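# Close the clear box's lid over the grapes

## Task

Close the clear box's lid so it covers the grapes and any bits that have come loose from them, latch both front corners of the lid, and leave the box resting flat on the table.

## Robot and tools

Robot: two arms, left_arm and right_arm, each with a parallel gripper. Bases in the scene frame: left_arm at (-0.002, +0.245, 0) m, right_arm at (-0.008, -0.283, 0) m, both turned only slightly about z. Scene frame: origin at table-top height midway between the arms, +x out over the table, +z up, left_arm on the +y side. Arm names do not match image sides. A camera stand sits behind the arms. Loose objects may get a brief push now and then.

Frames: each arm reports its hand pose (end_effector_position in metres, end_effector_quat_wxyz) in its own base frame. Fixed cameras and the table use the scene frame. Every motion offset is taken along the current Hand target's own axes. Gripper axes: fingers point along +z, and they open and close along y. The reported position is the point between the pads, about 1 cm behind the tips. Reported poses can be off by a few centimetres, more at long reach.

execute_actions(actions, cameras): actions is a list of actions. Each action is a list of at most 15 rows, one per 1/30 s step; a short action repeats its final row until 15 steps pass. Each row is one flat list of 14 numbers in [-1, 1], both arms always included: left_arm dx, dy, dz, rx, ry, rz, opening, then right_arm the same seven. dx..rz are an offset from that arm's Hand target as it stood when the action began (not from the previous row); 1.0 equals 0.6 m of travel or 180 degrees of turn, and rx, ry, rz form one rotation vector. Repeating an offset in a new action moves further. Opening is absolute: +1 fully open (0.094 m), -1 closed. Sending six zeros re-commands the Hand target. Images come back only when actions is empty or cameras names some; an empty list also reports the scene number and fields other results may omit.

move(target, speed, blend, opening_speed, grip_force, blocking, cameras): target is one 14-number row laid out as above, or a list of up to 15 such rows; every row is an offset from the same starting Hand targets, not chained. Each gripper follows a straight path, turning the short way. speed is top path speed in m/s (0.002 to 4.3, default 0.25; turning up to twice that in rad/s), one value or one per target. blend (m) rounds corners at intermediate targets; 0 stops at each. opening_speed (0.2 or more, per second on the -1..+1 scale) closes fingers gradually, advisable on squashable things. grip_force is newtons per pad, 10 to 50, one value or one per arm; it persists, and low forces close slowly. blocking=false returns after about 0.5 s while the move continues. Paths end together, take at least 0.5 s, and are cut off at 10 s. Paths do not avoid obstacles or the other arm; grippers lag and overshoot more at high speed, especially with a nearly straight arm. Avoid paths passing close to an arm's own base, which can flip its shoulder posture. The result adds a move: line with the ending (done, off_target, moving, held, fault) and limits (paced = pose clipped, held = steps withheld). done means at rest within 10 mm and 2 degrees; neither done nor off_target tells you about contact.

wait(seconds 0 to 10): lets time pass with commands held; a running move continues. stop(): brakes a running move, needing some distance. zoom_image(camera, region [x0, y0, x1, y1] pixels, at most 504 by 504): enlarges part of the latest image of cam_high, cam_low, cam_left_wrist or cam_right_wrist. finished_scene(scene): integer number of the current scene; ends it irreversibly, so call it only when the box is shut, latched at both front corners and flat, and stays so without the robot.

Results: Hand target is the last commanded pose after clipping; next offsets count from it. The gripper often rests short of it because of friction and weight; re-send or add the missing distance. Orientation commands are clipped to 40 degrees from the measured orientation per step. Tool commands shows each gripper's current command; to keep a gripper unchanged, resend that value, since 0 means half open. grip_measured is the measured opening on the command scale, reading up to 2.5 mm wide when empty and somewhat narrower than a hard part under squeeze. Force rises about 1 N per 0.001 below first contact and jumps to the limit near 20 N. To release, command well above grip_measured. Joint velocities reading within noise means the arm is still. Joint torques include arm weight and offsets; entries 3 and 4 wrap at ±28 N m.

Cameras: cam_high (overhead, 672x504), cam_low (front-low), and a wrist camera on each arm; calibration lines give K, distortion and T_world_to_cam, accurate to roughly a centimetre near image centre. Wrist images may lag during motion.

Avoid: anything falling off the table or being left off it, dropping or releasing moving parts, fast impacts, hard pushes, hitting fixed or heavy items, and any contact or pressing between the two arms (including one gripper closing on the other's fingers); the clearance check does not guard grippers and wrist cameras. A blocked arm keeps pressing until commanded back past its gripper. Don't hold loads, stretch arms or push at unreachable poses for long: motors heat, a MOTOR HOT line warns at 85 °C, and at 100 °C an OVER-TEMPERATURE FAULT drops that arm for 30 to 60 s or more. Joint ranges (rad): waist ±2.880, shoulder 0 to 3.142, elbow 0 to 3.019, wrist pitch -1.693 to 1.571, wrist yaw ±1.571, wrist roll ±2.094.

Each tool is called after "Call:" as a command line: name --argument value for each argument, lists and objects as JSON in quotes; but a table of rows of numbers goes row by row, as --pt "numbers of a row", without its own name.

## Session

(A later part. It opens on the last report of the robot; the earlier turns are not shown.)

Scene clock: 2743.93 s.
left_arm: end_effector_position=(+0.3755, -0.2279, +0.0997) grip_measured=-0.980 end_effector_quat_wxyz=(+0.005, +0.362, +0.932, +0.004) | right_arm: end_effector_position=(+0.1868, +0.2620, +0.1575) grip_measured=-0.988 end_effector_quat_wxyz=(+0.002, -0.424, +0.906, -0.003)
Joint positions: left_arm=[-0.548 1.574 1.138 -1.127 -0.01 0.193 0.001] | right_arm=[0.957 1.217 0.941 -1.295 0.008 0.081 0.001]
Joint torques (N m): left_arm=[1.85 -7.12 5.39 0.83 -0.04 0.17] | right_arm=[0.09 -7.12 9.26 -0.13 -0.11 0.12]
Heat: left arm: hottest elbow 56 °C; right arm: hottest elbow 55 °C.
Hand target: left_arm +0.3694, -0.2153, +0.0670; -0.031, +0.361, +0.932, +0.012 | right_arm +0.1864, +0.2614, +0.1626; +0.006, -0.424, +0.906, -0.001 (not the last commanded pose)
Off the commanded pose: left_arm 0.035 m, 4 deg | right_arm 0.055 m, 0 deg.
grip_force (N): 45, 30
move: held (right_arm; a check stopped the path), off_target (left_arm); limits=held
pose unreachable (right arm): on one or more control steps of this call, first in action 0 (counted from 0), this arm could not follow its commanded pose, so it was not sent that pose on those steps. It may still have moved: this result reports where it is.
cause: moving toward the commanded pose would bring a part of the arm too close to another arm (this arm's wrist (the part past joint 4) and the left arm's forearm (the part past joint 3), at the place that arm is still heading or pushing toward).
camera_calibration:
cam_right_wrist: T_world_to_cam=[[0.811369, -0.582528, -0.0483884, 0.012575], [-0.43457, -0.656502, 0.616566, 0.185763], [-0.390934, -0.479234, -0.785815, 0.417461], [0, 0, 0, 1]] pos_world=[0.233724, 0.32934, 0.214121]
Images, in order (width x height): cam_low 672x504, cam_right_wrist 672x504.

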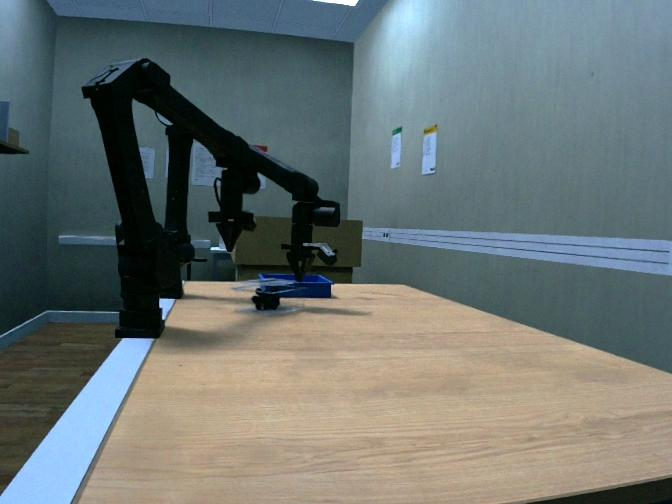

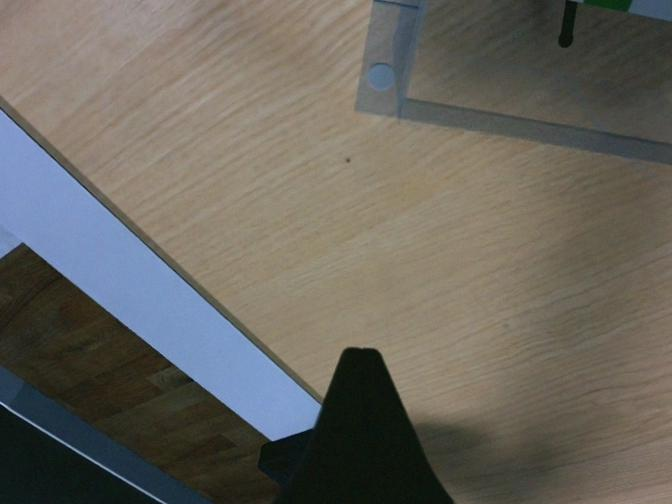

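Call:
move --pt "-0.041 0 -0.0863 0 -0.0475 0 -1 0 0 0 0 0 0 -1" --pt "0.281 0.114 -0.3035 0 -0.0215 -0.5 -1 0 0 0 0 0 0 -1" --speed '[0.06,0.2]' --blend '[0.01,0]' --cameras '["cam_left_wrist","cam_high"]'

Call:
zoom_image --camera "cam_left_wrist" --region '[400, 90, 672, 420]'

Scene clock: 2867.63 s.
left_arm: end_effector_position=(+0.2911, -0.0623, +0.2373) grip_measured=-0.980 end_effector_quat_wxyz=(-0.008, -0.390, +0.920, +0.034) | right_arm: end_effector_position=(+0.1868, +0.2620, +0.1575) grip_measured=-0.988 end_effector_quat_wxyz=(+0.002, -0.424, +0.906, -0.003)
Joint positions: left_arm=[-0.236 1.151 1.1 -1.574 -0.046 -1.038 0.001] | right_arm=[0.957 1.217 0.941 -1.295 0.008 0.081 0.001]
Joint torques (N m): left_arm=[1.67 -6.95 12.04 -0.08 -0.12 -0.12] | right_arm=[0.21 -7.47 9.25 -0.16 -0.12 0.11]
Heat: left arm: hottest elbow 52 °C; right arm: hottest elbow 45 °C.
Hand target: left_arm +0.3001, -0.0595, +0.2598; +0.015, -0.403, +0.915, +0.019 | right_arm +0.1864, +0.2614, +0.1626; +0.006, -0.424, +0.906, -0.001
Off the commanded pose: left_arm 0.024 m, 4 deg | right_arm 0.005 m, 0 deg.
grip_force (N): 45, 30
move: off_target (left_arm)
camera_calibration:
cam_left_wrist: T_world_to_cam=[[0.792298, -0.604241, -0.0845947, -0.250117], [-0.423402, -0.644335, 0.636839, -0.0464901], [-0.439311, -0.468748, -0.766342, 0.376222], [0, 0, 0, 1]] pos_world=[0.343762, -0.00473303, 0.296763]
Images, in order (width x height): cam_high 672x504, cam_left_wrist 672x504.

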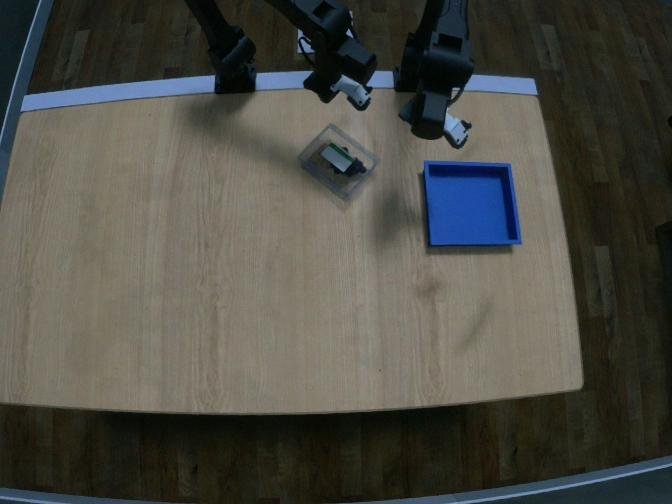

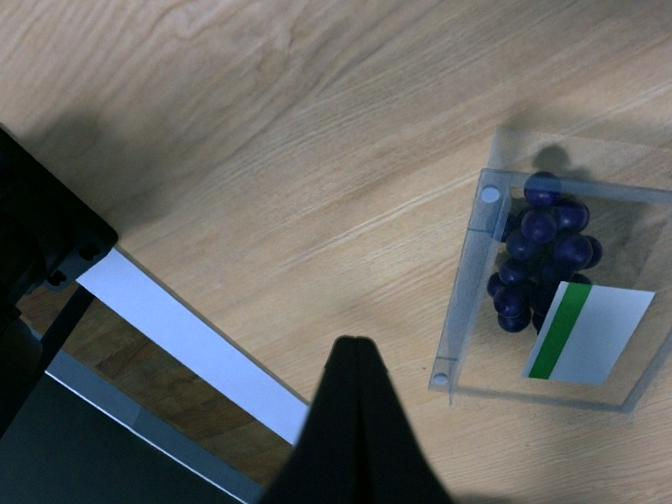

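Scaled by 1.527.

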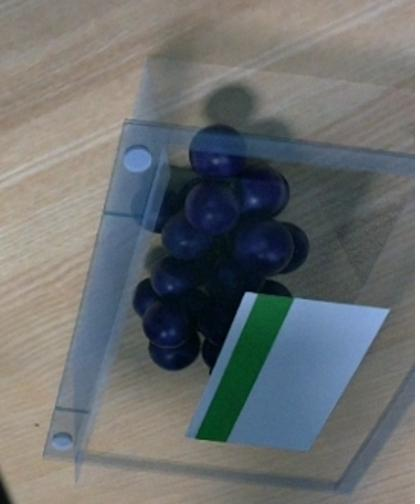

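Call:
move --target '[0,0,0,0,0,0,-1,-0.0455,0.0137,0.1300,0,0,0,-1]' --speed 0.06 --cameras '["cam_right_wrist"]'

Call:
zoom_image --camera "cam_right_wrist" --region '[260, 180, 480, 400]'

Scene clock: 2878.50 s.
left_arm: end_effector_position=(+0.2911, -0.0623, +0.2373) grip_measured=-0.980 end_effector_quat_wxyz=(-0.008, -0.390, +0.920, +0.034) | right_arm: end_effector_position=(+0.2021, +0.2837, +0.0896) grip_measured=-0.988 end_effector_quat_wxyz=(+0.007, -0.422, +0.907, +0.000)
Joint positions: left_arm=[-0.236 1.151 1.1 -1.574 -0.046 -1.039 0.001] | right_arm=[0.957 1.355 0.872 -1.076 0.008 0.086 0.001]
Joint torques (N m): left_arm=[1.73 -6.95 12.05 -0.09 -0.12 -0.13] | right_arm=[1.26 -6.89 7.99 0.61 -0.12 0.27]
Heat: left arm: hottest elbow 55 °C; right arm: hottest elbow 44 °C.
Hand target: left_arm +0.3001, -0.0595, +0.2598; +0.015, -0.403, +0.915, +0.019 | right_arm +0.1984, +0.2878, +0.0848; +0.006, -0.424, +0.906, -0.001
Off the commanded pose: left_arm 0.024 m, 4 deg | right_arm 0.007 m, 0 deg.
grip_force (N): 45, 30
move: off_target (left_arm)
camera_calibration:
cam_right_wrist: T_world_to_cam=[[0.808577, -0.586388, -0.0485004, 0.0112384], [-0.442145, -0.659923, 0.607462, 0.251833], [-0.388215, -0.469736, -0.792867, 0.377811], [0, 0, 0, 1]] pos_world=[0.248931, 0.350251, 0.14712]
Images, in order (width x height): cam_right_wrist 672x504.

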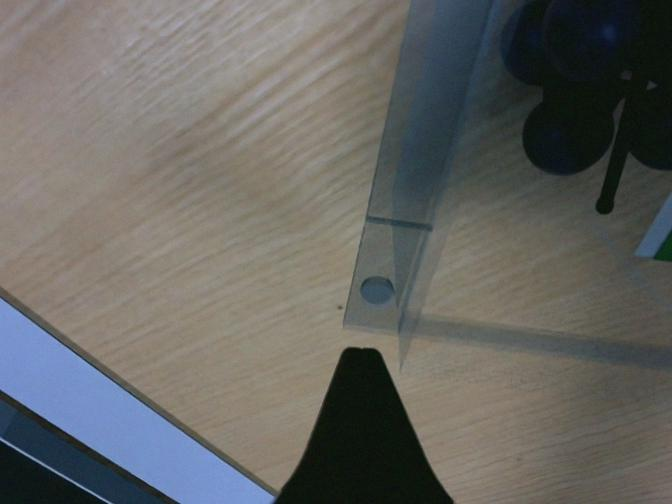

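Scaled by 2.291.

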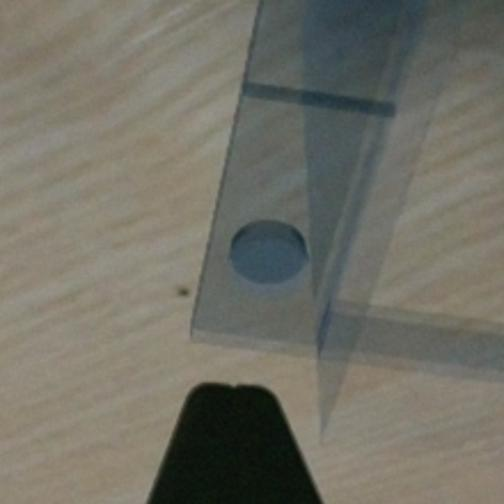

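Call:
move --pt "0 0 0 0 0 0 -1 0 0 0.0343 0 0 0 -1" --pt "0 0 0 0 0 0 -1 0 -0.0280 0.0343 0 0 0 -1" --speed 0.04 --cameras '["cam_right_wrist"]'

Call:
zoom_image --camera "cam_right_wrist" --region '[260, 200, 480, 420]'

Scene clock: 2892.97 s.
left_arm: end_effector_position=(+0.2911, -0.0623, +0.2373) grip_measured=-0.980 end_effector_quat_wxyz=(-0.008, -0.390, +0.920, +0.034) | right_arm: end_effector_position=(+0.2078, +0.2806, +0.0695) grip_measured=-0.988 end_effector_quat_wxyz=(+0.008, -0.426, +0.905, +0.000)
Joint positions: left_arm=[-0.236 1.151 1.1 -1.574 -0.046 -1.039 0.001] | right_arm=[0.938 1.386 0.842 -1.014 0.008 0.059 0.001]
Joint torques (N m): left_arm=[1.73 -6.95 12.04 -0.09 -0.13 -0.12] | right_arm=[-0.91 -7.24 7.47 0.53 -0.12 0.04]
Heat: left arm: hottest elbow 58 °C; right arm: hottest elbow 45 °C.
Hand target: left_arm +0.3001, -0.0595, +0.2598; +0.015, -0.403, +0.915, +0.019 | right_arm +0.2115, +0.2772, +0.0644; +0.006, -0.424, +0.906, -0.001
Off the commanded pose: left_arm 0.024 m, 4 deg | right_arm 0.007 m, 0 deg.
grip_force (N): 45, 30
move: off_target (left_arm)
camera_calibration:
cam_right_wrist: T_world_to_cam=[[0.813717, -0.579256, -0.0482388, 0.00069009], [-0.436964, -0.66433, 0.606406, 0.264686], [-0.383311, -0.472365, -0.79369, 0.362477], [0, 0, 0, 1]] pos_world=[0.254038, 0.347459, 0.12722]
Images, in order (width x height): cam_right_wrist 672x504.

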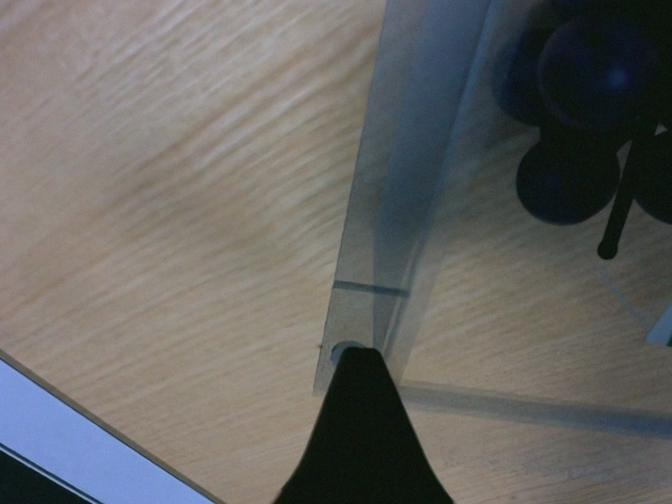

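Scaled by 2.291.

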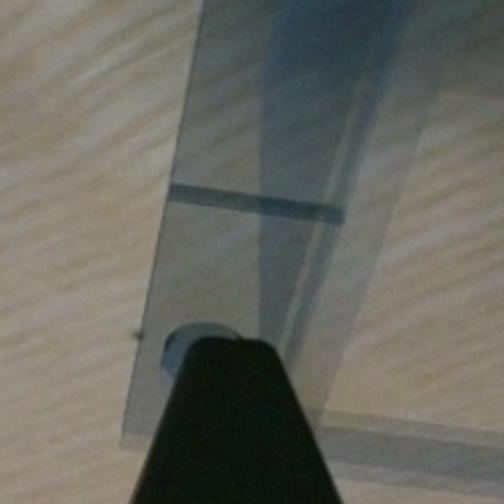

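Call:
move --target '[0,0,0,0,0,0,-1,0.0188,-0.0067,0.0433,0,0.019,0,-1]' --speed 0.04 --cameras '["cam_right_wrist", "cam_low"]'

Call:
zoom_image --camera "cam_right_wrist" --region '[260, 200, 480, 420]'

Call:
zoom_image --camera "cam_low" --region '[205, 245, 325, 325]'

Scene clock: 2902.40 s.
left_arm: end_effector_position=(+0.2911, -0.0623, +0.2373) grip_measured=-0.980 end_effector_quat_wxyz=(-0.008, -0.390, +0.920, +0.034) | right_arm: end_effector_position=(+0.2058, +0.2769, +0.0616) grip_measured=-0.988 end_effector_quat_wxyz=(-0.001, -0.428, +0.904, -0.002)
Joint positions: left_arm=[-0.236 1.151 1.1 -1.574 -0.046 -1.039 0.001] | right_arm=[0.934 1.399 0.831 -1.006 0.002 0.05 0.001]
Joint torques (N m): left_arm=[1.73 -6.95 12.04 -0.08 -0.12 -0.13] | right_arm=[-1.2 -4.37 5.83 0.83 0 -0.01]
Heat: left arm: hottest elbow 59 °C; right arm: hottest elbow 44 °C.
Hand target: left_arm +0.3001, -0.0595, +0.2598; +0.015, -0.403, +0.915, +0.019 | right_arm +0.2077, +0.2659, +0.0384; -0.021, -0.424, +0.905, -0.014
Off the commanded pose: left_arm 0.024 m, 4 deg | right_arm 0.026 m, 3 deg.
grip_force (N): 45, 30
move: off_target (left_arm, right_arm)
camera_calibration:
cam_right_wrist: T_world_to_cam=[[0.815401, -0.576319, -0.0545665, -0.00092293], [-0.425041, -0.660016, 0.61945, 0.261802], [-0.393016, -0.481907, -0.783137, 0.357714], [0, 0, 0, 1]] pos_world=[0.252616, 0.344647, 0.117915]
Images, in order (width x height): cam_low 672x504, cam_right_wrist 672x504.

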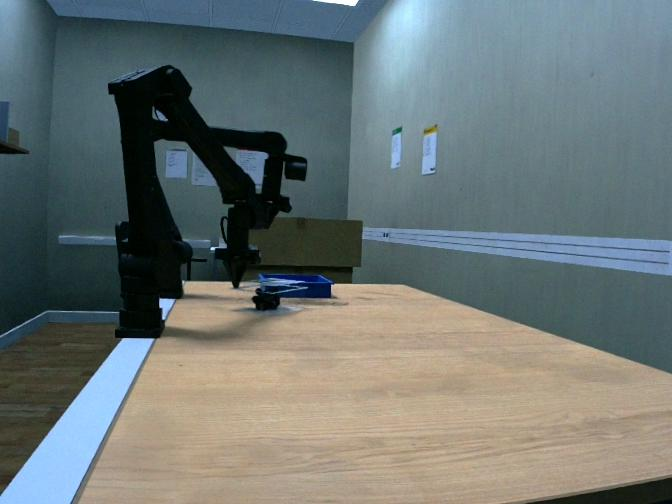

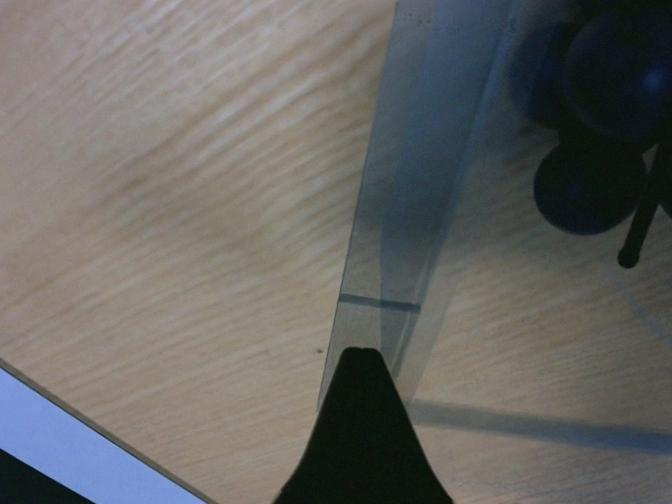

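Scaled by 2.291.

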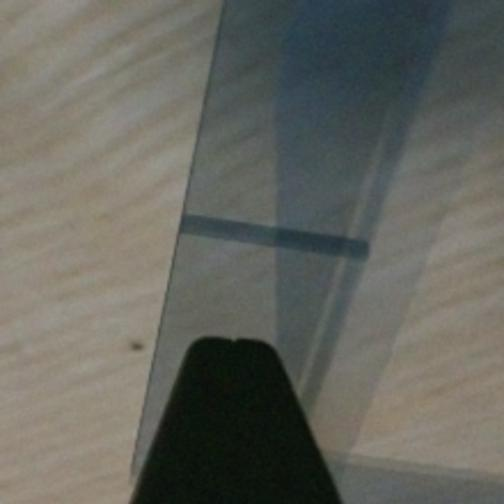

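Scaled by 4.200.

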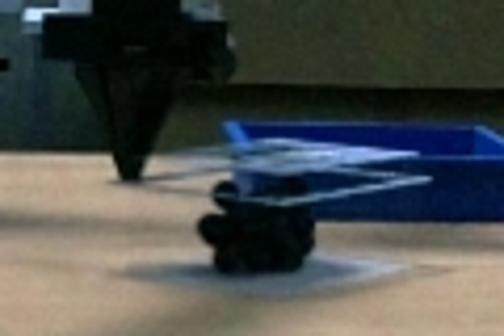

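Call:
move --target '[0,0,0,0,0,0,-1,0.0188,-0.0083,0.0333,0,0.019,0,-1]' --speed 0.04 --cameras '["cam_right_wrist", "cam_low"]'

Call:
zoom_image --camera "cam_right_wrist" --region '[260, 200, 480, 420]'

Call:
zoom_image --camera "cam_low" --region '[205, 245, 325, 325]'

Scene clock: 2907.73 s.
left_arm: end_effector_position=(+0.2911, -0.0623, +0.2373) grip_measured=-0.980 end_effector_quat_wxyz=(-0.008, -0.390, +0.920, +0.034) | right_arm: end_effector_position=(+0.2056, +0.2763, +0.0605) grip_measured=-0.988 end_effector_quat_wxyz=(-0.005, -0.429, +0.903, +0.002)
Joint positions: left_arm=[-0.236 1.151 1.1 -1.574 -0.046 -1.039 0.001] | right_arm=[0.928 1.402 0.83 -1.006 -0.008 0.041 0.001]
Joint torques (N m): left_arm=[1.73 -6.95 12.04 -0.09 -0.13 -0.13] | right_arm=[-2.2 -2.2 4.15 0.66 0.29 -0.06]
Heat: left arm: hottest elbow 60 °C; right arm: hottest elbow 44 °C.
Hand target: left_arm +0.3001, -0.0595, +0.2598; +0.015, -0.403, +0.915, +0.019 | right_arm +0.2038, +0.2532, +0.0190; -0.048, -0.423, +0.904, -0.027
Off the commanded pose: left_arm 0.024 m, 4 deg | right_arm 0.048 m, 6 deg.
grip_force (N): 45, 30
move: off_target (left_arm, right_arm)
camera_calibration:
cam_right_wrist: T_world_to_cam=[[0.816576, -0.573654, -0.0642272, -0.00163925], [-0.416846, -0.662988, 0.621841, 0.260968], [-0.399304, -0.481008, -0.780505, 0.357323], [0, 0, 0, 1]] pos_world=[0.252802, 0.343953, 0.116507]
Images, in order (width x height): cam_low 672x504, cam_right_wrist 672x504.

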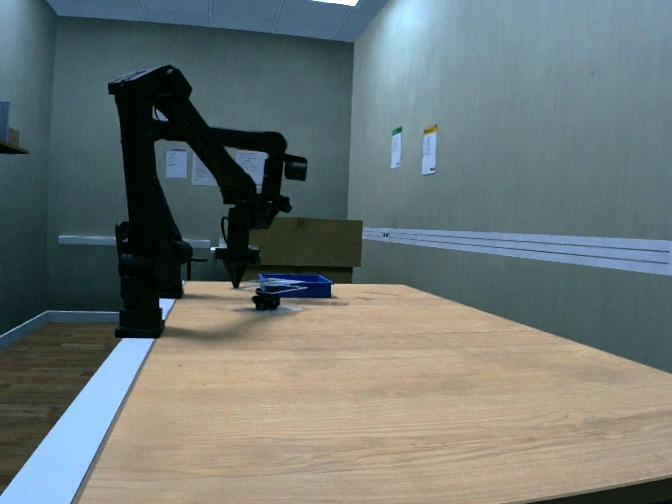

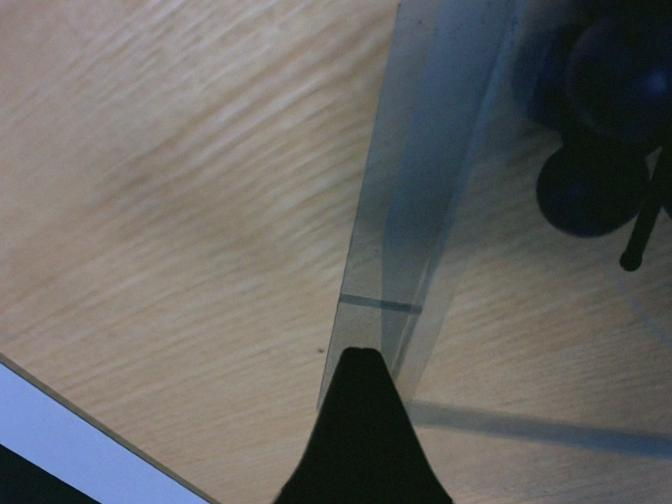

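Scaled by 2.291.

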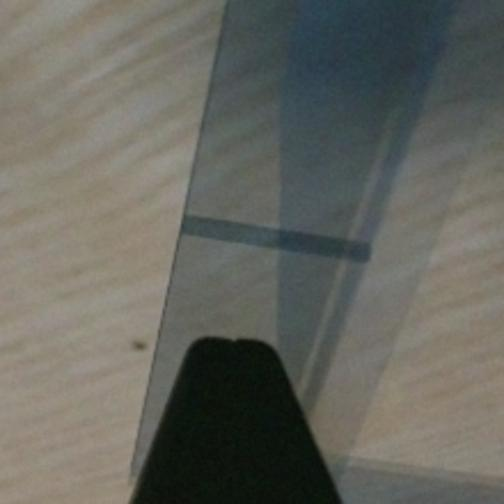

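Scaled by 4.200.

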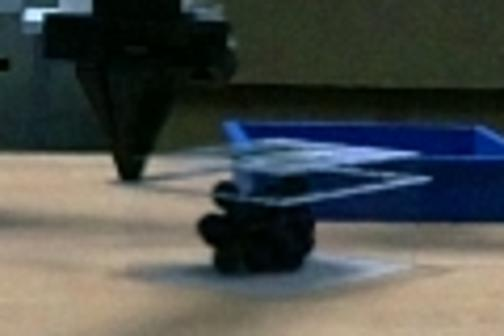

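Call:
move --target '[0,0,0,0,0,0,-1,0.0188,-0.0083,0.0333,0,0.019,0,-1]' --speed 0.04 --cameras '["cam_right_wrist", "cam_low"]'

Call:
zoom_image --camera "cam_right_wrist" --region '[260, 200, 480, 420]'

Call:
zoom_image --camera "cam_low" --region '[205, 245, 325, 325]'

Scene clock: 2914.37 s.
left_arm: end_effector_position=(+0.2911, -0.0623, +0.2373) grip_measured=-0.980 end_effector_quat_wxyz=(-0.008, -0.390, +0.920, +0.034) | right_arm: end_effector_position=(+0.2050, +0.2753, +0.0584) grip_measured=-0.988 end_effector_quat_wxyz=(-0.011, -0.430, +0.903, +0.003)
Joint positions: left_arm=[-0.236 1.151 1.1 -1.574 -0.046 -1.039 0.001] | right_arm=[0.924 1.408 0.83 -1.009 -0.017 0.033 0.001]
Joint torques (N m): left_arm=[1.73 -6.95 12.04 -0.09 -0.12 -0.12] | right_arm=[-2.67 -0.15 2.33 0.49 0.55 -0.09]
Heat: left arm: hottest elbow 60 °C; right arm: hottest elbow 43 °C.
Hand target: left_arm +0.3001, -0.0595, +0.2598; +0.015, -0.403, +0.915, +0.019 | right_arm +0.1991, +0.2397, +0.0004; -0.075, -0.423, +0.902, -0.039
Off the commanded pose: left_arm 0.024 m, 4 deg | right_arm 0.068 m, 9 deg.
grip_force (N): 45, 30
move: off_target (left_arm, right_arm)
camera_calibration:
cam_right_wrist: T_world_to_cam=[[0.817367, -0.571429, -0.0733455, -0.00210934], [-0.40696, -0.662791, 0.628563, 0.258803], [-0.407792, -0.483918, -0.774292, 0.357136], [0, 0, 0, 1]] pos_world=[0.252684, 0.343152, 0.113699]
Images, in order (width x height): cam_low 672x504, cam_right_wrist 672x504.

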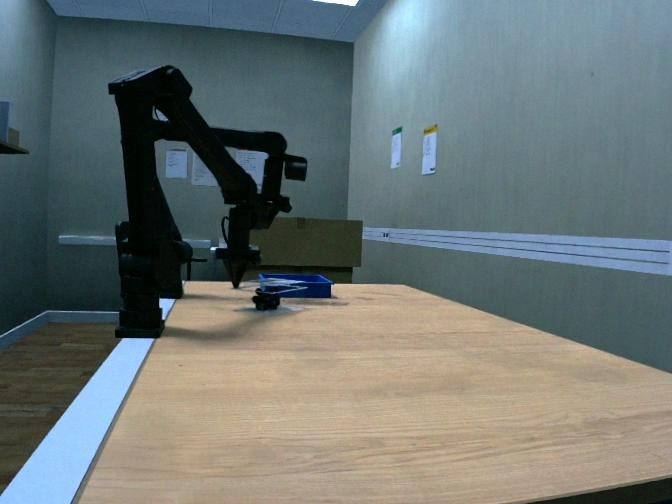

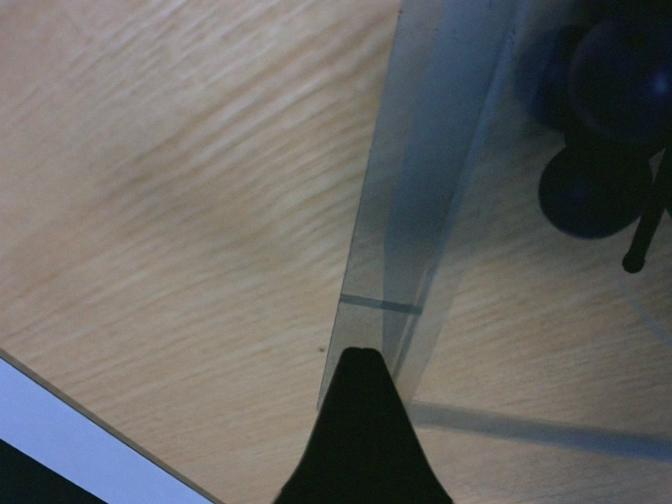

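Scaled by 2.291.

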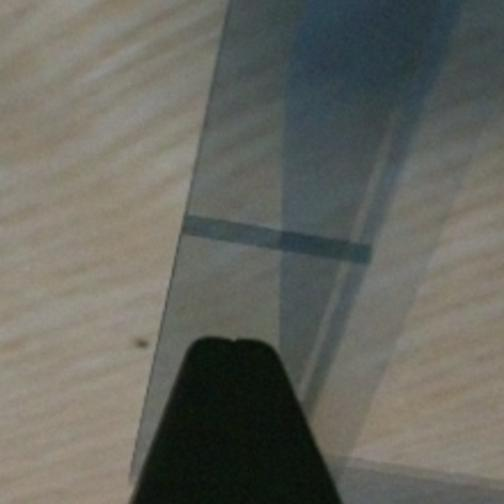

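Scaled by 4.200.

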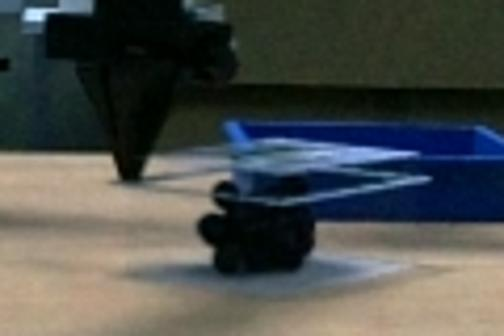

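Call:
move --target '[0,0,0,0,0,0,-1,0.0188,-0.0065,0.0333,0,0.019,0,-1]' --speed 0.04 --cameras '["cam_right_wrist"]'

Call:
move --target '[0,0,0,0,0,0,-1,0.0188,-0.0065,0.0333,0,0.019,0,-1]' --speed 0.04 --cameras '["cam_right_wrist", "cam_low", "cam_left_wrist"]'

Call:
zoom_image --camera "cam_right_wrist" --region '[260, 200, 480, 420]'

Call:
zoom_image --camera "cam_low" --region '[205, 245, 325, 325]'

Scene clock: 2922.53 s.
left_arm: end_effector_position=(+0.2911, -0.0623, +0.2373) grip_measured=-0.980 end_effector_quat_wxyz=(-0.008, -0.390, +0.920, +0.034) | right_arm: end_effector_position=(+0.2036, +0.2731, +0.0564) grip_measured=-0.988 end_effector_quat_wxyz=(-0.019, -0.431, +0.902, +0.003)
Joint positions: left_arm=[-0.236 1.151 1.1 -1.574 -0.046 -1.039 0.001] | right_arm=[0.92 1.415 0.83 -1.018 -0.023 0.028 0.001]
Joint torques (N m): left_arm=[1.73 -6.95 12.04 -0.09 -0.12 -0.12] | right_arm=[-2.9 1.2 0.53 0.32 0.78 -0.2]
Heat: left arm: hottest elbow 61 °C; right arm: hottest elbow 42 °C.
Hand target: left_arm +0.3001, -0.0595, +0.2598; +0.015, -0.403, +0.915, +0.019 | right_arm +0.1930, +0.2260, -0.0173; -0.102, -0.421, +0.900, -0.052
Off the commanded pose: left_arm 0.024 m, 4 deg | right_arm 0.088 m, 11 deg.
grip_force (N): 45, 30
move: off_target (left_arm, right_arm)
camera_calibration:
cam_right_wrist: T_world_to_cam=[[0.817259, -0.570612, -0.0805568, -0.0021299], [-0.396804, -0.658588, 0.639381, 0.254266], [-0.417892, -0.490574, -0.764659, 0.357334], [0, 0, 0, 1]] pos_world=[0.251962, 0.34154, 0.110494]
Images, in order (width x height): cam_right_wrist 672x504.

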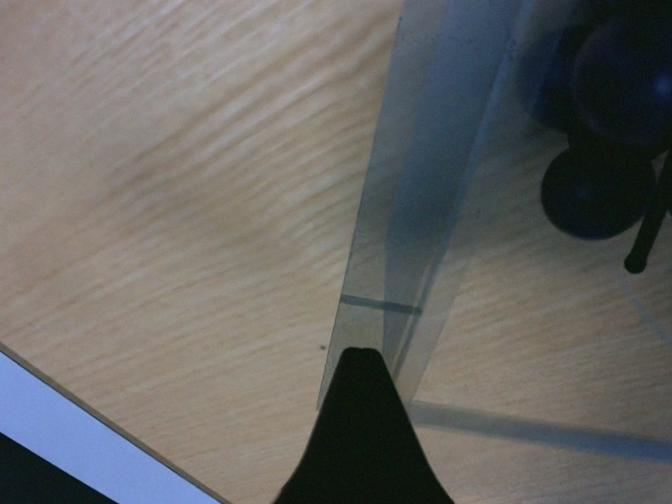

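Scene clock: 2923.63 s.
left_arm: end_effector_position=(+0.2911, -0.0623, +0.2373) grip_measured=-0.980 end_effector_quat_wxyz=(-0.008, -0.390, +0.920, +0.034) | right_arm: end_effector_position=(+0.2022, +0.2712, +0.0556) grip_measured=-0.988 end_effector_quat_wxyz=(-0.026, -0.432, +0.901, +0.003)
Joint positions: left_arm=[-0.236 1.151 1.1 -1.574 -0.046 -1.039 0.001] | right_arm=[0.917 1.418 0.83 -1.027 -0.029 0.022 0.001]
Joint torques (N m): left_arm=[1.67 -7 12.05 -0.09 -0.12 -0.13] | right_arm=[-3.14 2.67 -1.43 0.08 0.98 -0.21]
Heat: left arm: hottest elbow 61 °C; right arm: hottest elbow 42 °C.
Hand target: left_arm +0.3001, -0.0595, +0.2598; +0.015, -0.403, +0.915, +0.019 | right_arm +0.1861, +0.2115, -0.0342; -0.129, -0.419, +0.896, -0.064
Off the commanded pose: left_arm 0.024 m, 4 deg | right_arm 0.109 m, 14 deg.
grip_force (N): 45, 30
move: off_target (left_arm, right_arm)
camera_calibration:
cam_left_wrist: T_world_to_cam=[[0.792759, -0.60363, -0.0846456, -0.250179], [-0.422918, -0.644719, 0.636771, -0.0466801], [-0.438946, -0.469008, -0.766393, 0.376066], [0, 0, 0, 1]] pos_world=[0.343663, -0.00473288, 0.296763]
cam_right_wrist: T_world_to_cam=[[0.817656, -0.569099, -0.0869824, -0.00221955], [-0.387608, -0.655898, 0.647733, 0.249893], [-0.425676, -0.495907, -0.756886, 0.357711], [0, 0, 0, 1]] pos_world=[0.250944, 0.340033, 0.108689]
Images, in order (width x height): cam_low 672x504, cam_left_wrist 672x504, cam_right_wrist 672x504.

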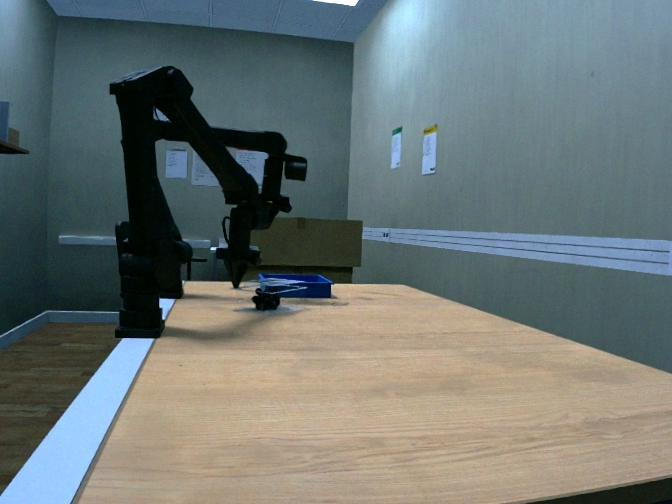

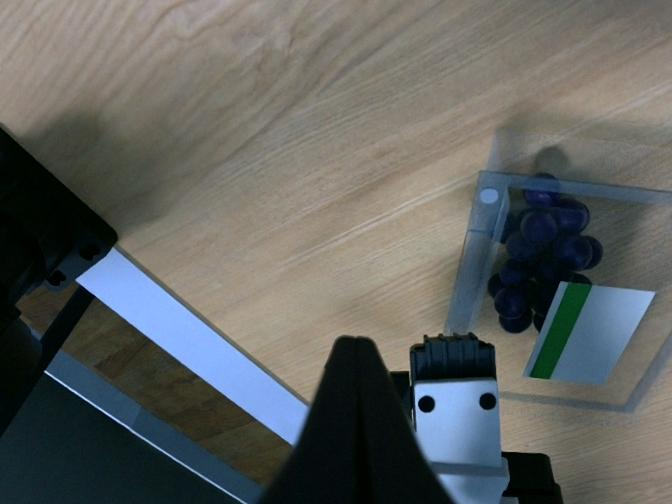

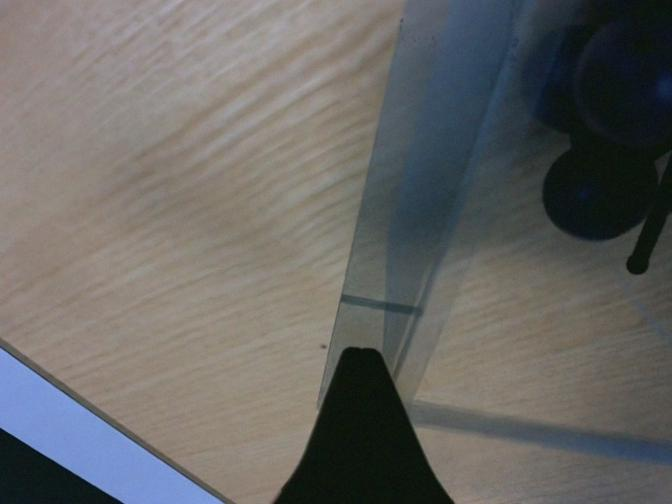

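Scaled by 2.291.

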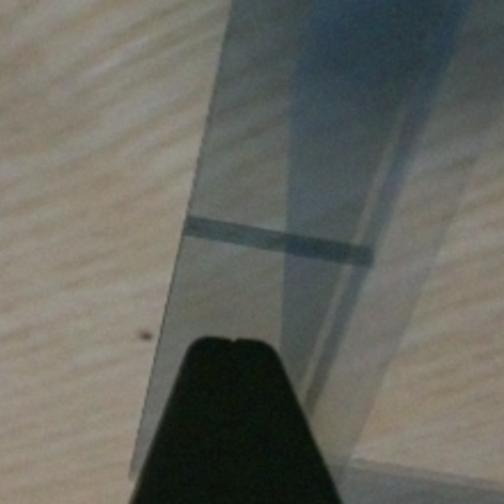

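Scaled by 4.200.

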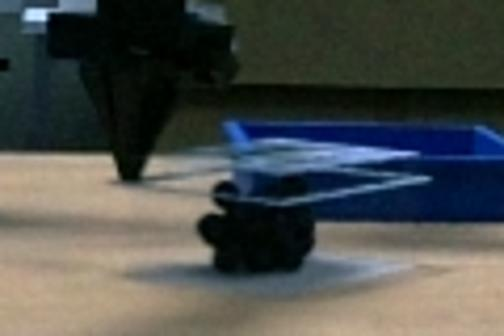

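Call:
move --pt "0 0 0 0 0 0 -1 -0.058 0.0458 -0.1897 0 -0.095 0 -1" --pt "0 0 0 0 0 0 -1 -0.0827 0.0457 -0.302 0 -0.152 0 -1" --speed 0.06 --blend '[0.005,0]' --cameras '["cam_right_wrist", "cam_left_wrist"]'

Call:
zoom_image --camera "cam_right_wrist" --region '[280, 180, 460, 360]'

Call:
zoom_image --camera "cam_left_wrist" --region '[400, 90, 672, 420]'

Scene clock: 2948.60 s.
left_arm: end_effector_position=(+0.2911, -0.0623, +0.2373) grip_measured=-0.980 end_effector_quat_wxyz=(-0.008, -0.390, +0.920, +0.034) | right_arm: end_effector_position=(+0.2152, +0.2833, +0.1000) grip_measured=-0.988 end_effector_quat_wxyz=(+0.051, -0.423, +0.904, +0.019)
Joint positions: left_arm=[-0.236 1.151 1.1 -1.574 -0.046 -1.039 0.001] | right_arm=[0.93 1.299 0.846 -1.01 0.016 0.054 0.001]
Joint torques (N m): left_arm=[1.73 -7 12.05 -0.09 -0.13 -0.12] | right_arm=[1.03 -8.53 13 0.7 -0.03 0.23]
Heat: left arm: hottest elbow 63 °C; right arm: hottest elbow 41 °C.
Hand target: left_arm +0.3001, -0.0595, +0.2598; +0.015, -0.403, +0.915, +0.019 | right_arm +0.2276, +0.3060, +0.1251; +0.087, -0.423, +0.901, +0.037
Off the commanded pose: left_arm 0.024 m, 4 deg | right_arm 0.036 m, 5 deg.
grip_force (N): 45, 30
move: off_target (left_arm, right_arm)
camera_calibration:
cam_left_wrist: T_world_to_cam=[[0.792759, -0.60363, -0.0846456, -0.250179], [-0.422918, -0.644719, 0.636771, -0.0466801], [-0.438946, -0.469008, -0.766393, 0.376066], [0, 0, 0, 1]] pos_world=[0.343663, -0.00473288, 0.296763]
cam_right_wrist: T_world_to_cam=[[0.814185, -0.579352, -0.0381308, -0.00342301], [-0.475633, -0.703207, 0.528463, 0.278374], [-0.33298, -0.41213, -0.8481, 0.368325], [0, 0, 0, 1]] pos_world=[0.257835, 0.345569, 0.165136]
Images, in order (width x height): cam_left_wrist 672x504, cam_right_wrist 672x504.

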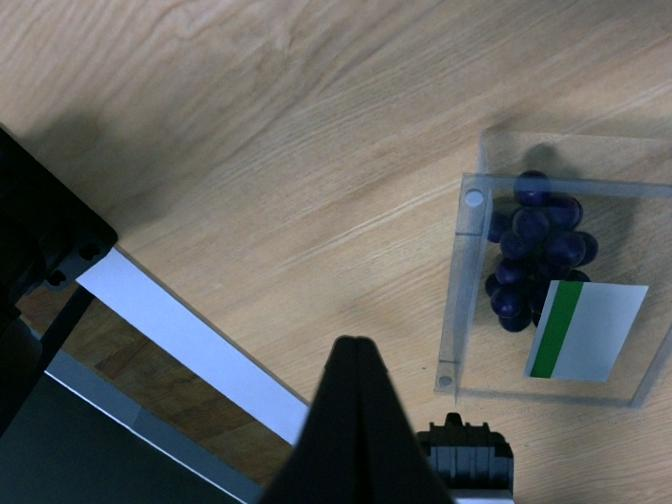

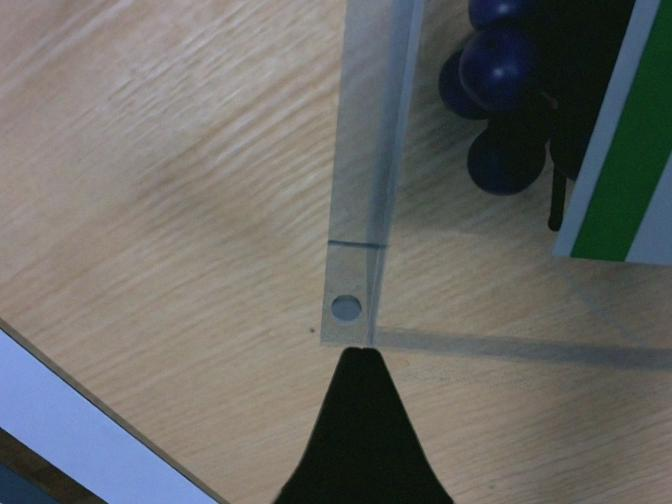

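Scaled by 2.800.

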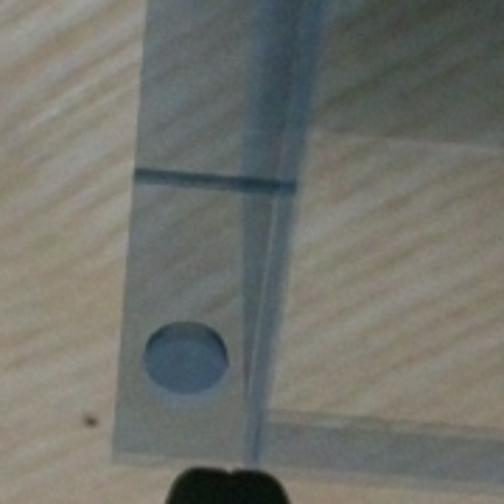

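Scaled by 1.527.

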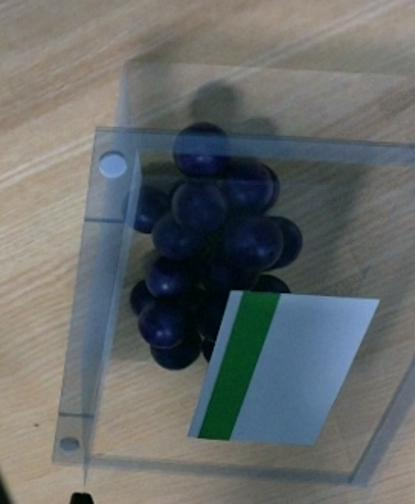

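Call:
move --target '[0,0,0,0,0,0,-1,0.1217,-0.002,-0.183,0,0.057,0,-1]' --speed 0.15 --cameras '[]'

Call:
move --target '[0.1125,-0.0762,0.2187,0,0.0136,-0.0406,-1,0,0,0,0,0,0,-1]' --speed 0.12 --cameras '["cam_left_wrist", "cam_right_wrist"]'

Call:
zoom_image --camera "cam_left_wrist" --region '[250, 180, 470, 400]'

Scene clock: 2981.90 s.
left_arm: end_effector_position=(+0.2911, -0.0623, +0.2373) grip_measured=-0.980 end_effector_quat_wxyz=(-0.008, -0.390, +0.920, +0.034) | right_arm: end_effector_position=(+0.1644, +0.2202, +0.1955) grip_measured=-0.988 end_effector_quat_wxyz=(-0.019, -0.422, +0.906, -0.016)
Joint positions: left_arm=[-0.236 1.151 1.1 -1.574 -0.046 -1.039 0.001] | right_arm=[0.937 1.095 0.95 -1.474 0.009 0.065 0.001]
Joint torques (N m): left_arm=[1.73 -6.95 12.04 -0.1 -0.13 -0.12] | right_arm=[1.26 -5.77 13.91 -0.42 -0.22 0.22]
Heat: left arm: hottest elbow 64 °C; right arm: hottest elbow 45 °C.
Hand target: left_arm +0.3001, -0.0595, +0.2598; +0.015, -0.403, +0.915, +0.019 | right_arm +0.1690, +0.2348, +0.2193; +0.006, -0.424, +0.906, -0.001
Off the commanded pose: left_arm 0.024 m, 4 deg | right_arm 0.028 m, 3 deg.
grip_force (N): 45, 30
move: off_target (left_arm, right_arm)
No camera images: "cameras" was empty.

Scene clock: 2984.00 s.
left_arm: end_effector_position=(+0.2890, -0.1283, +0.1273) grip_measured=-0.980 end_effector_quat_wxyz=(-0.004, -0.461, +0.887, +0.010) | right_arm: end_effector_position=(+0.1644, +0.2201, +0.1955) grip_measured=-0.988 end_effector_quat_wxyz=(-0.019, -0.422, +0.906, -0.016)
Joint positions: left_arm=[-0.42 1.243 0.88 -1.228 -0.006 -1.379 0.001] | right_arm=[0.937 1.095 0.95 -1.475 0.009 0.066 0.001]
Joint torques (N m): left_arm=[-0.44 -5.54 8.02 0.81 0 -0.16] | right_arm=[1.38 -5.71 13.91 -0.25 -0.22 0.23]
Heat: left arm: hottest elbow 64 °C; right arm: hottest elbow 46 °C.
Hand target: left_arm +0.2899, -0.1340, +0.1248; -0.004, -0.461, +0.887, +0.009 | right_arm +0.1690, +0.2347, +0.2193; +0.006, -0.424, +0.906, -0.001
Off the commanded pose: left_arm 0.006 m, 0 deg | right_arm 0.028 m, 3 deg.
grip_force (N): 45, 30
move: off_target (right_arm)
camera_calibration:
cam_left_wrist: T_world_to_cam=[[0.879351, -0.474592, -0.0387741, -0.311877], [-0.338336, -0.68003, 0.650452, -0.0507663], [-0.335067, -0.558857, -0.758557, 0.217363], [0, 0, 0, 1]] pos_world=[0.329905, -0.0610619, 0.185811]
cam_right_wrist: T_world_to_cam=[[0.806964, -0.58872, -0.0470909, 0.0100181], [-0.420396, -0.628579, 0.654336, 0.109155], [-0.414821, -0.508229, -0.754736, 0.422767], [0, 0, 0, 1]] pos_world=[0.213177, 0.289373, 0.248125]
Images, in order (width x height): cam_left_wrist 672x504, cam_right_wrist 672x504.

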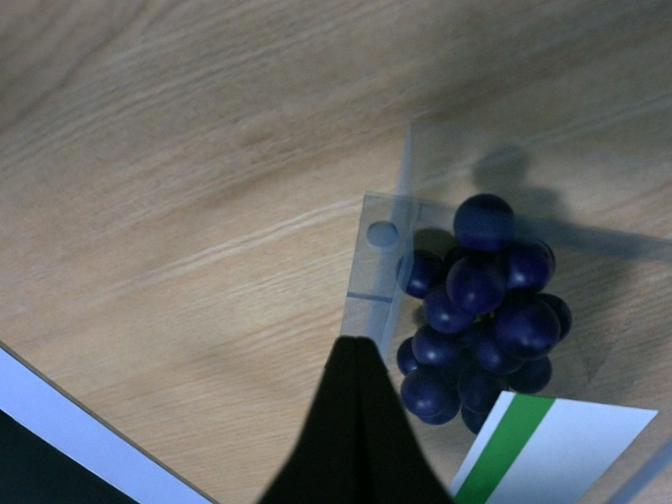

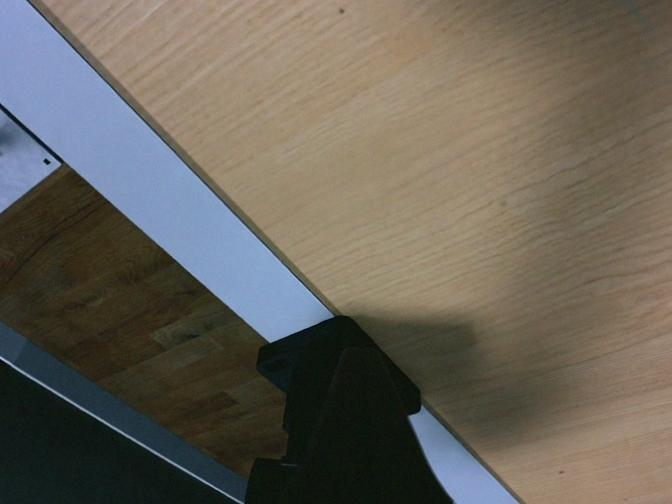

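Scaled by 2.291.

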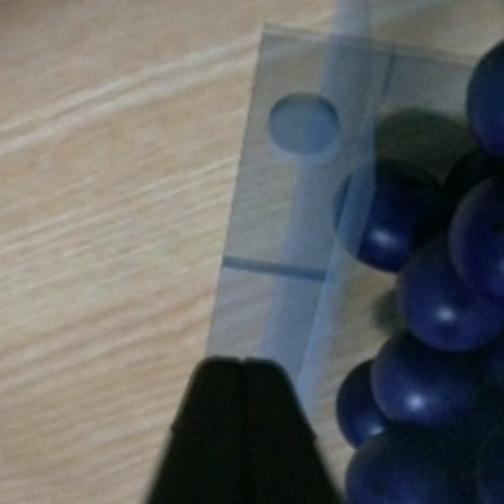

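Call:
move --target '[0.0128,-0.0027,0.0533,0,0,0,-1,0,0,0,0,0,0,-1]' --speed 0.06 --cameras '["cam_left_wrist"]'

Call:
zoom_image --camera "cam_left_wrist" --region '[250, 180, 470, 400]'

Scene clock: 3007.33 s.
left_arm: end_effector_position=(+0.2865, -0.1351, +0.0962) grip_measured=-0.980 end_effector_quat_wxyz=(-0.003, -0.462, +0.887, +0.009) | right_arm: end_effector_position=(+0.1644, +0.2201, +0.1955) grip_measured=-0.988 end_effector_quat_wxyz=(-0.019, -0.422, +0.906, -0.016)
Joint positions: left_arm=[-0.443 1.281 0.823 -1.132 -0.006 -1.403 0.001] | right_arm=[0.937 1.095 0.95 -1.475 0.009 0.066 0.001]
Joint torques (N m): left_arm=[-0.5 -5.6 7.56 0.84 0.02 -0.14] | right_arm=[1.26 -5.66 13.87 -0.32 -0.22 0.22]
Heat: left arm: hottest elbow 60 °C; right arm: hottest elbow 51 °C.
Hand target: left_arm +0.2863, -0.1408, +0.0927; -0.004, -0.461, +0.887, +0.009 | right_arm +0.1690, +0.2347, +0.2193; +0.006, -0.424, +0.906, -0.001
Off the commanded pose: left_arm 0.007 m, 0 deg | right_arm 0.028 m, 3 deg.
grip_force (N): 45, 30
move: off_target (right_arm)
camera_calibration:
cam_left_wrist: T_world_to_cam=[[0.880019, -0.473577, -0.0359499, -0.314474], [-0.339353, -0.679943, 0.650013, -0.035601], [-0.332275, -0.559824, -0.759072, 0.188225], [0, 0, 0, 1]] pos_world=[0.327204, -0.0677611, 0.154713]
Images, in order (width x height): cam_left_wrist 672x504.

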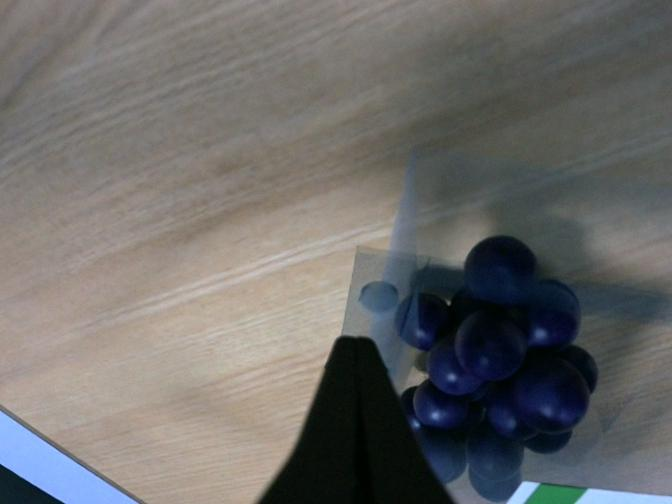

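Scaled by 2.291.

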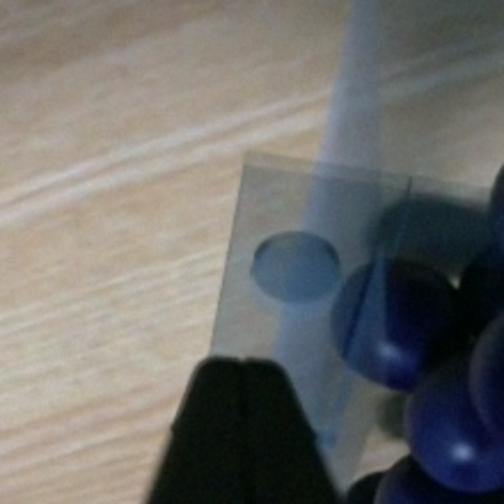

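Call:
move --pt "0.0035 0 0.0128 0 0 0 -1 0 0 0 0 0 0 -1" --pt "0.0035 -0.0180 0.0128 0 0 0 -1 0 0 0 0 0 0 -1" --speed 0.04 --cameras '["cam_left_wrist"]'

Call:
zoom_image --camera "cam_left_wrist" --region '[250, 200, 470, 420]'

Scene clock: 3017.93 s.
left_arm: end_effector_position=(+0.2844, -0.1379, +0.0807) grip_measured=-0.980 end_effector_quat_wxyz=(-0.010, -0.462, +0.887, +0.019) | right_arm: end_effector_position=(+0.1644, +0.2201, +0.1955) grip_measured=-0.988 end_effector_quat_wxyz=(-0.019, -0.422, +0.906, -0.016)
Joint positions: left_arm=[-0.454 1.318 0.81 -1.105 -0.006 -1.414 0.001] | right_arm=[0.937 1.095 0.95 -1.475 0.009 0.066 0.001]
Joint torques (N m): left_arm=[-0.5 -5.42 9.46 0.77 0.04 -0.11] | right_arm=[1.2 -5.6 13.93 -0.29 -0.23 0.22]
Heat: left arm: hottest elbow 58 °C; right arm: hottest elbow 53 °C.
Hand target: left_arm +0.2938, -0.1485, +0.0848; -0.004, -0.461, +0.887, +0.010 | right_arm +0.1690, +0.2347, +0.2193; +0.006, -0.424, +0.906, -0.001
Off the commanded pose: left_arm 0.015 m, 1 deg | right_arm 0.028 m, 3 deg.
grip_force (N): 45, 30
move: off_target (left_arm, right_arm)
camera_calibration:
cam_left_wrist: T_world_to_cam=[[0.879167, -0.47279, -0.0594571, -0.31235], [-0.325416, -0.686848, 0.649881, -0.0330541], [-0.348095, -0.552006, -0.757707, 0.179732], [0, 0, 0, 1]] pos_world=[0.326415, -0.0711662, 0.139094]
Images, in order (width x height): cam_left_wrist 672x504.

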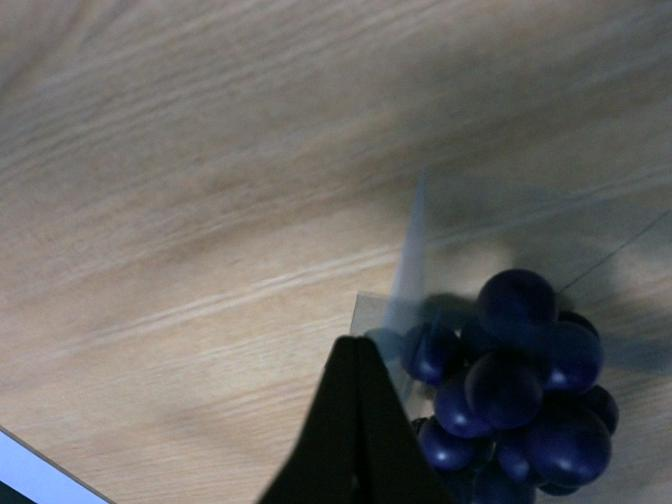

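Scaled by 2.291.

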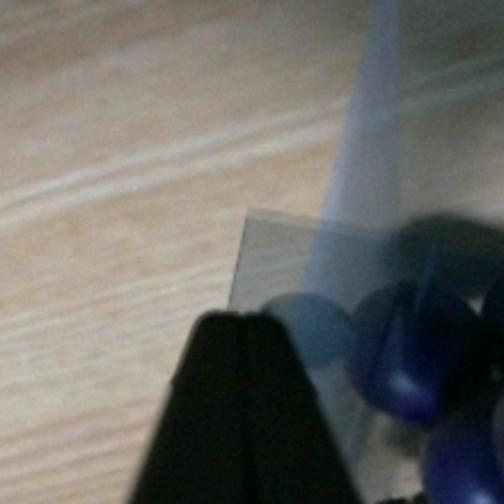

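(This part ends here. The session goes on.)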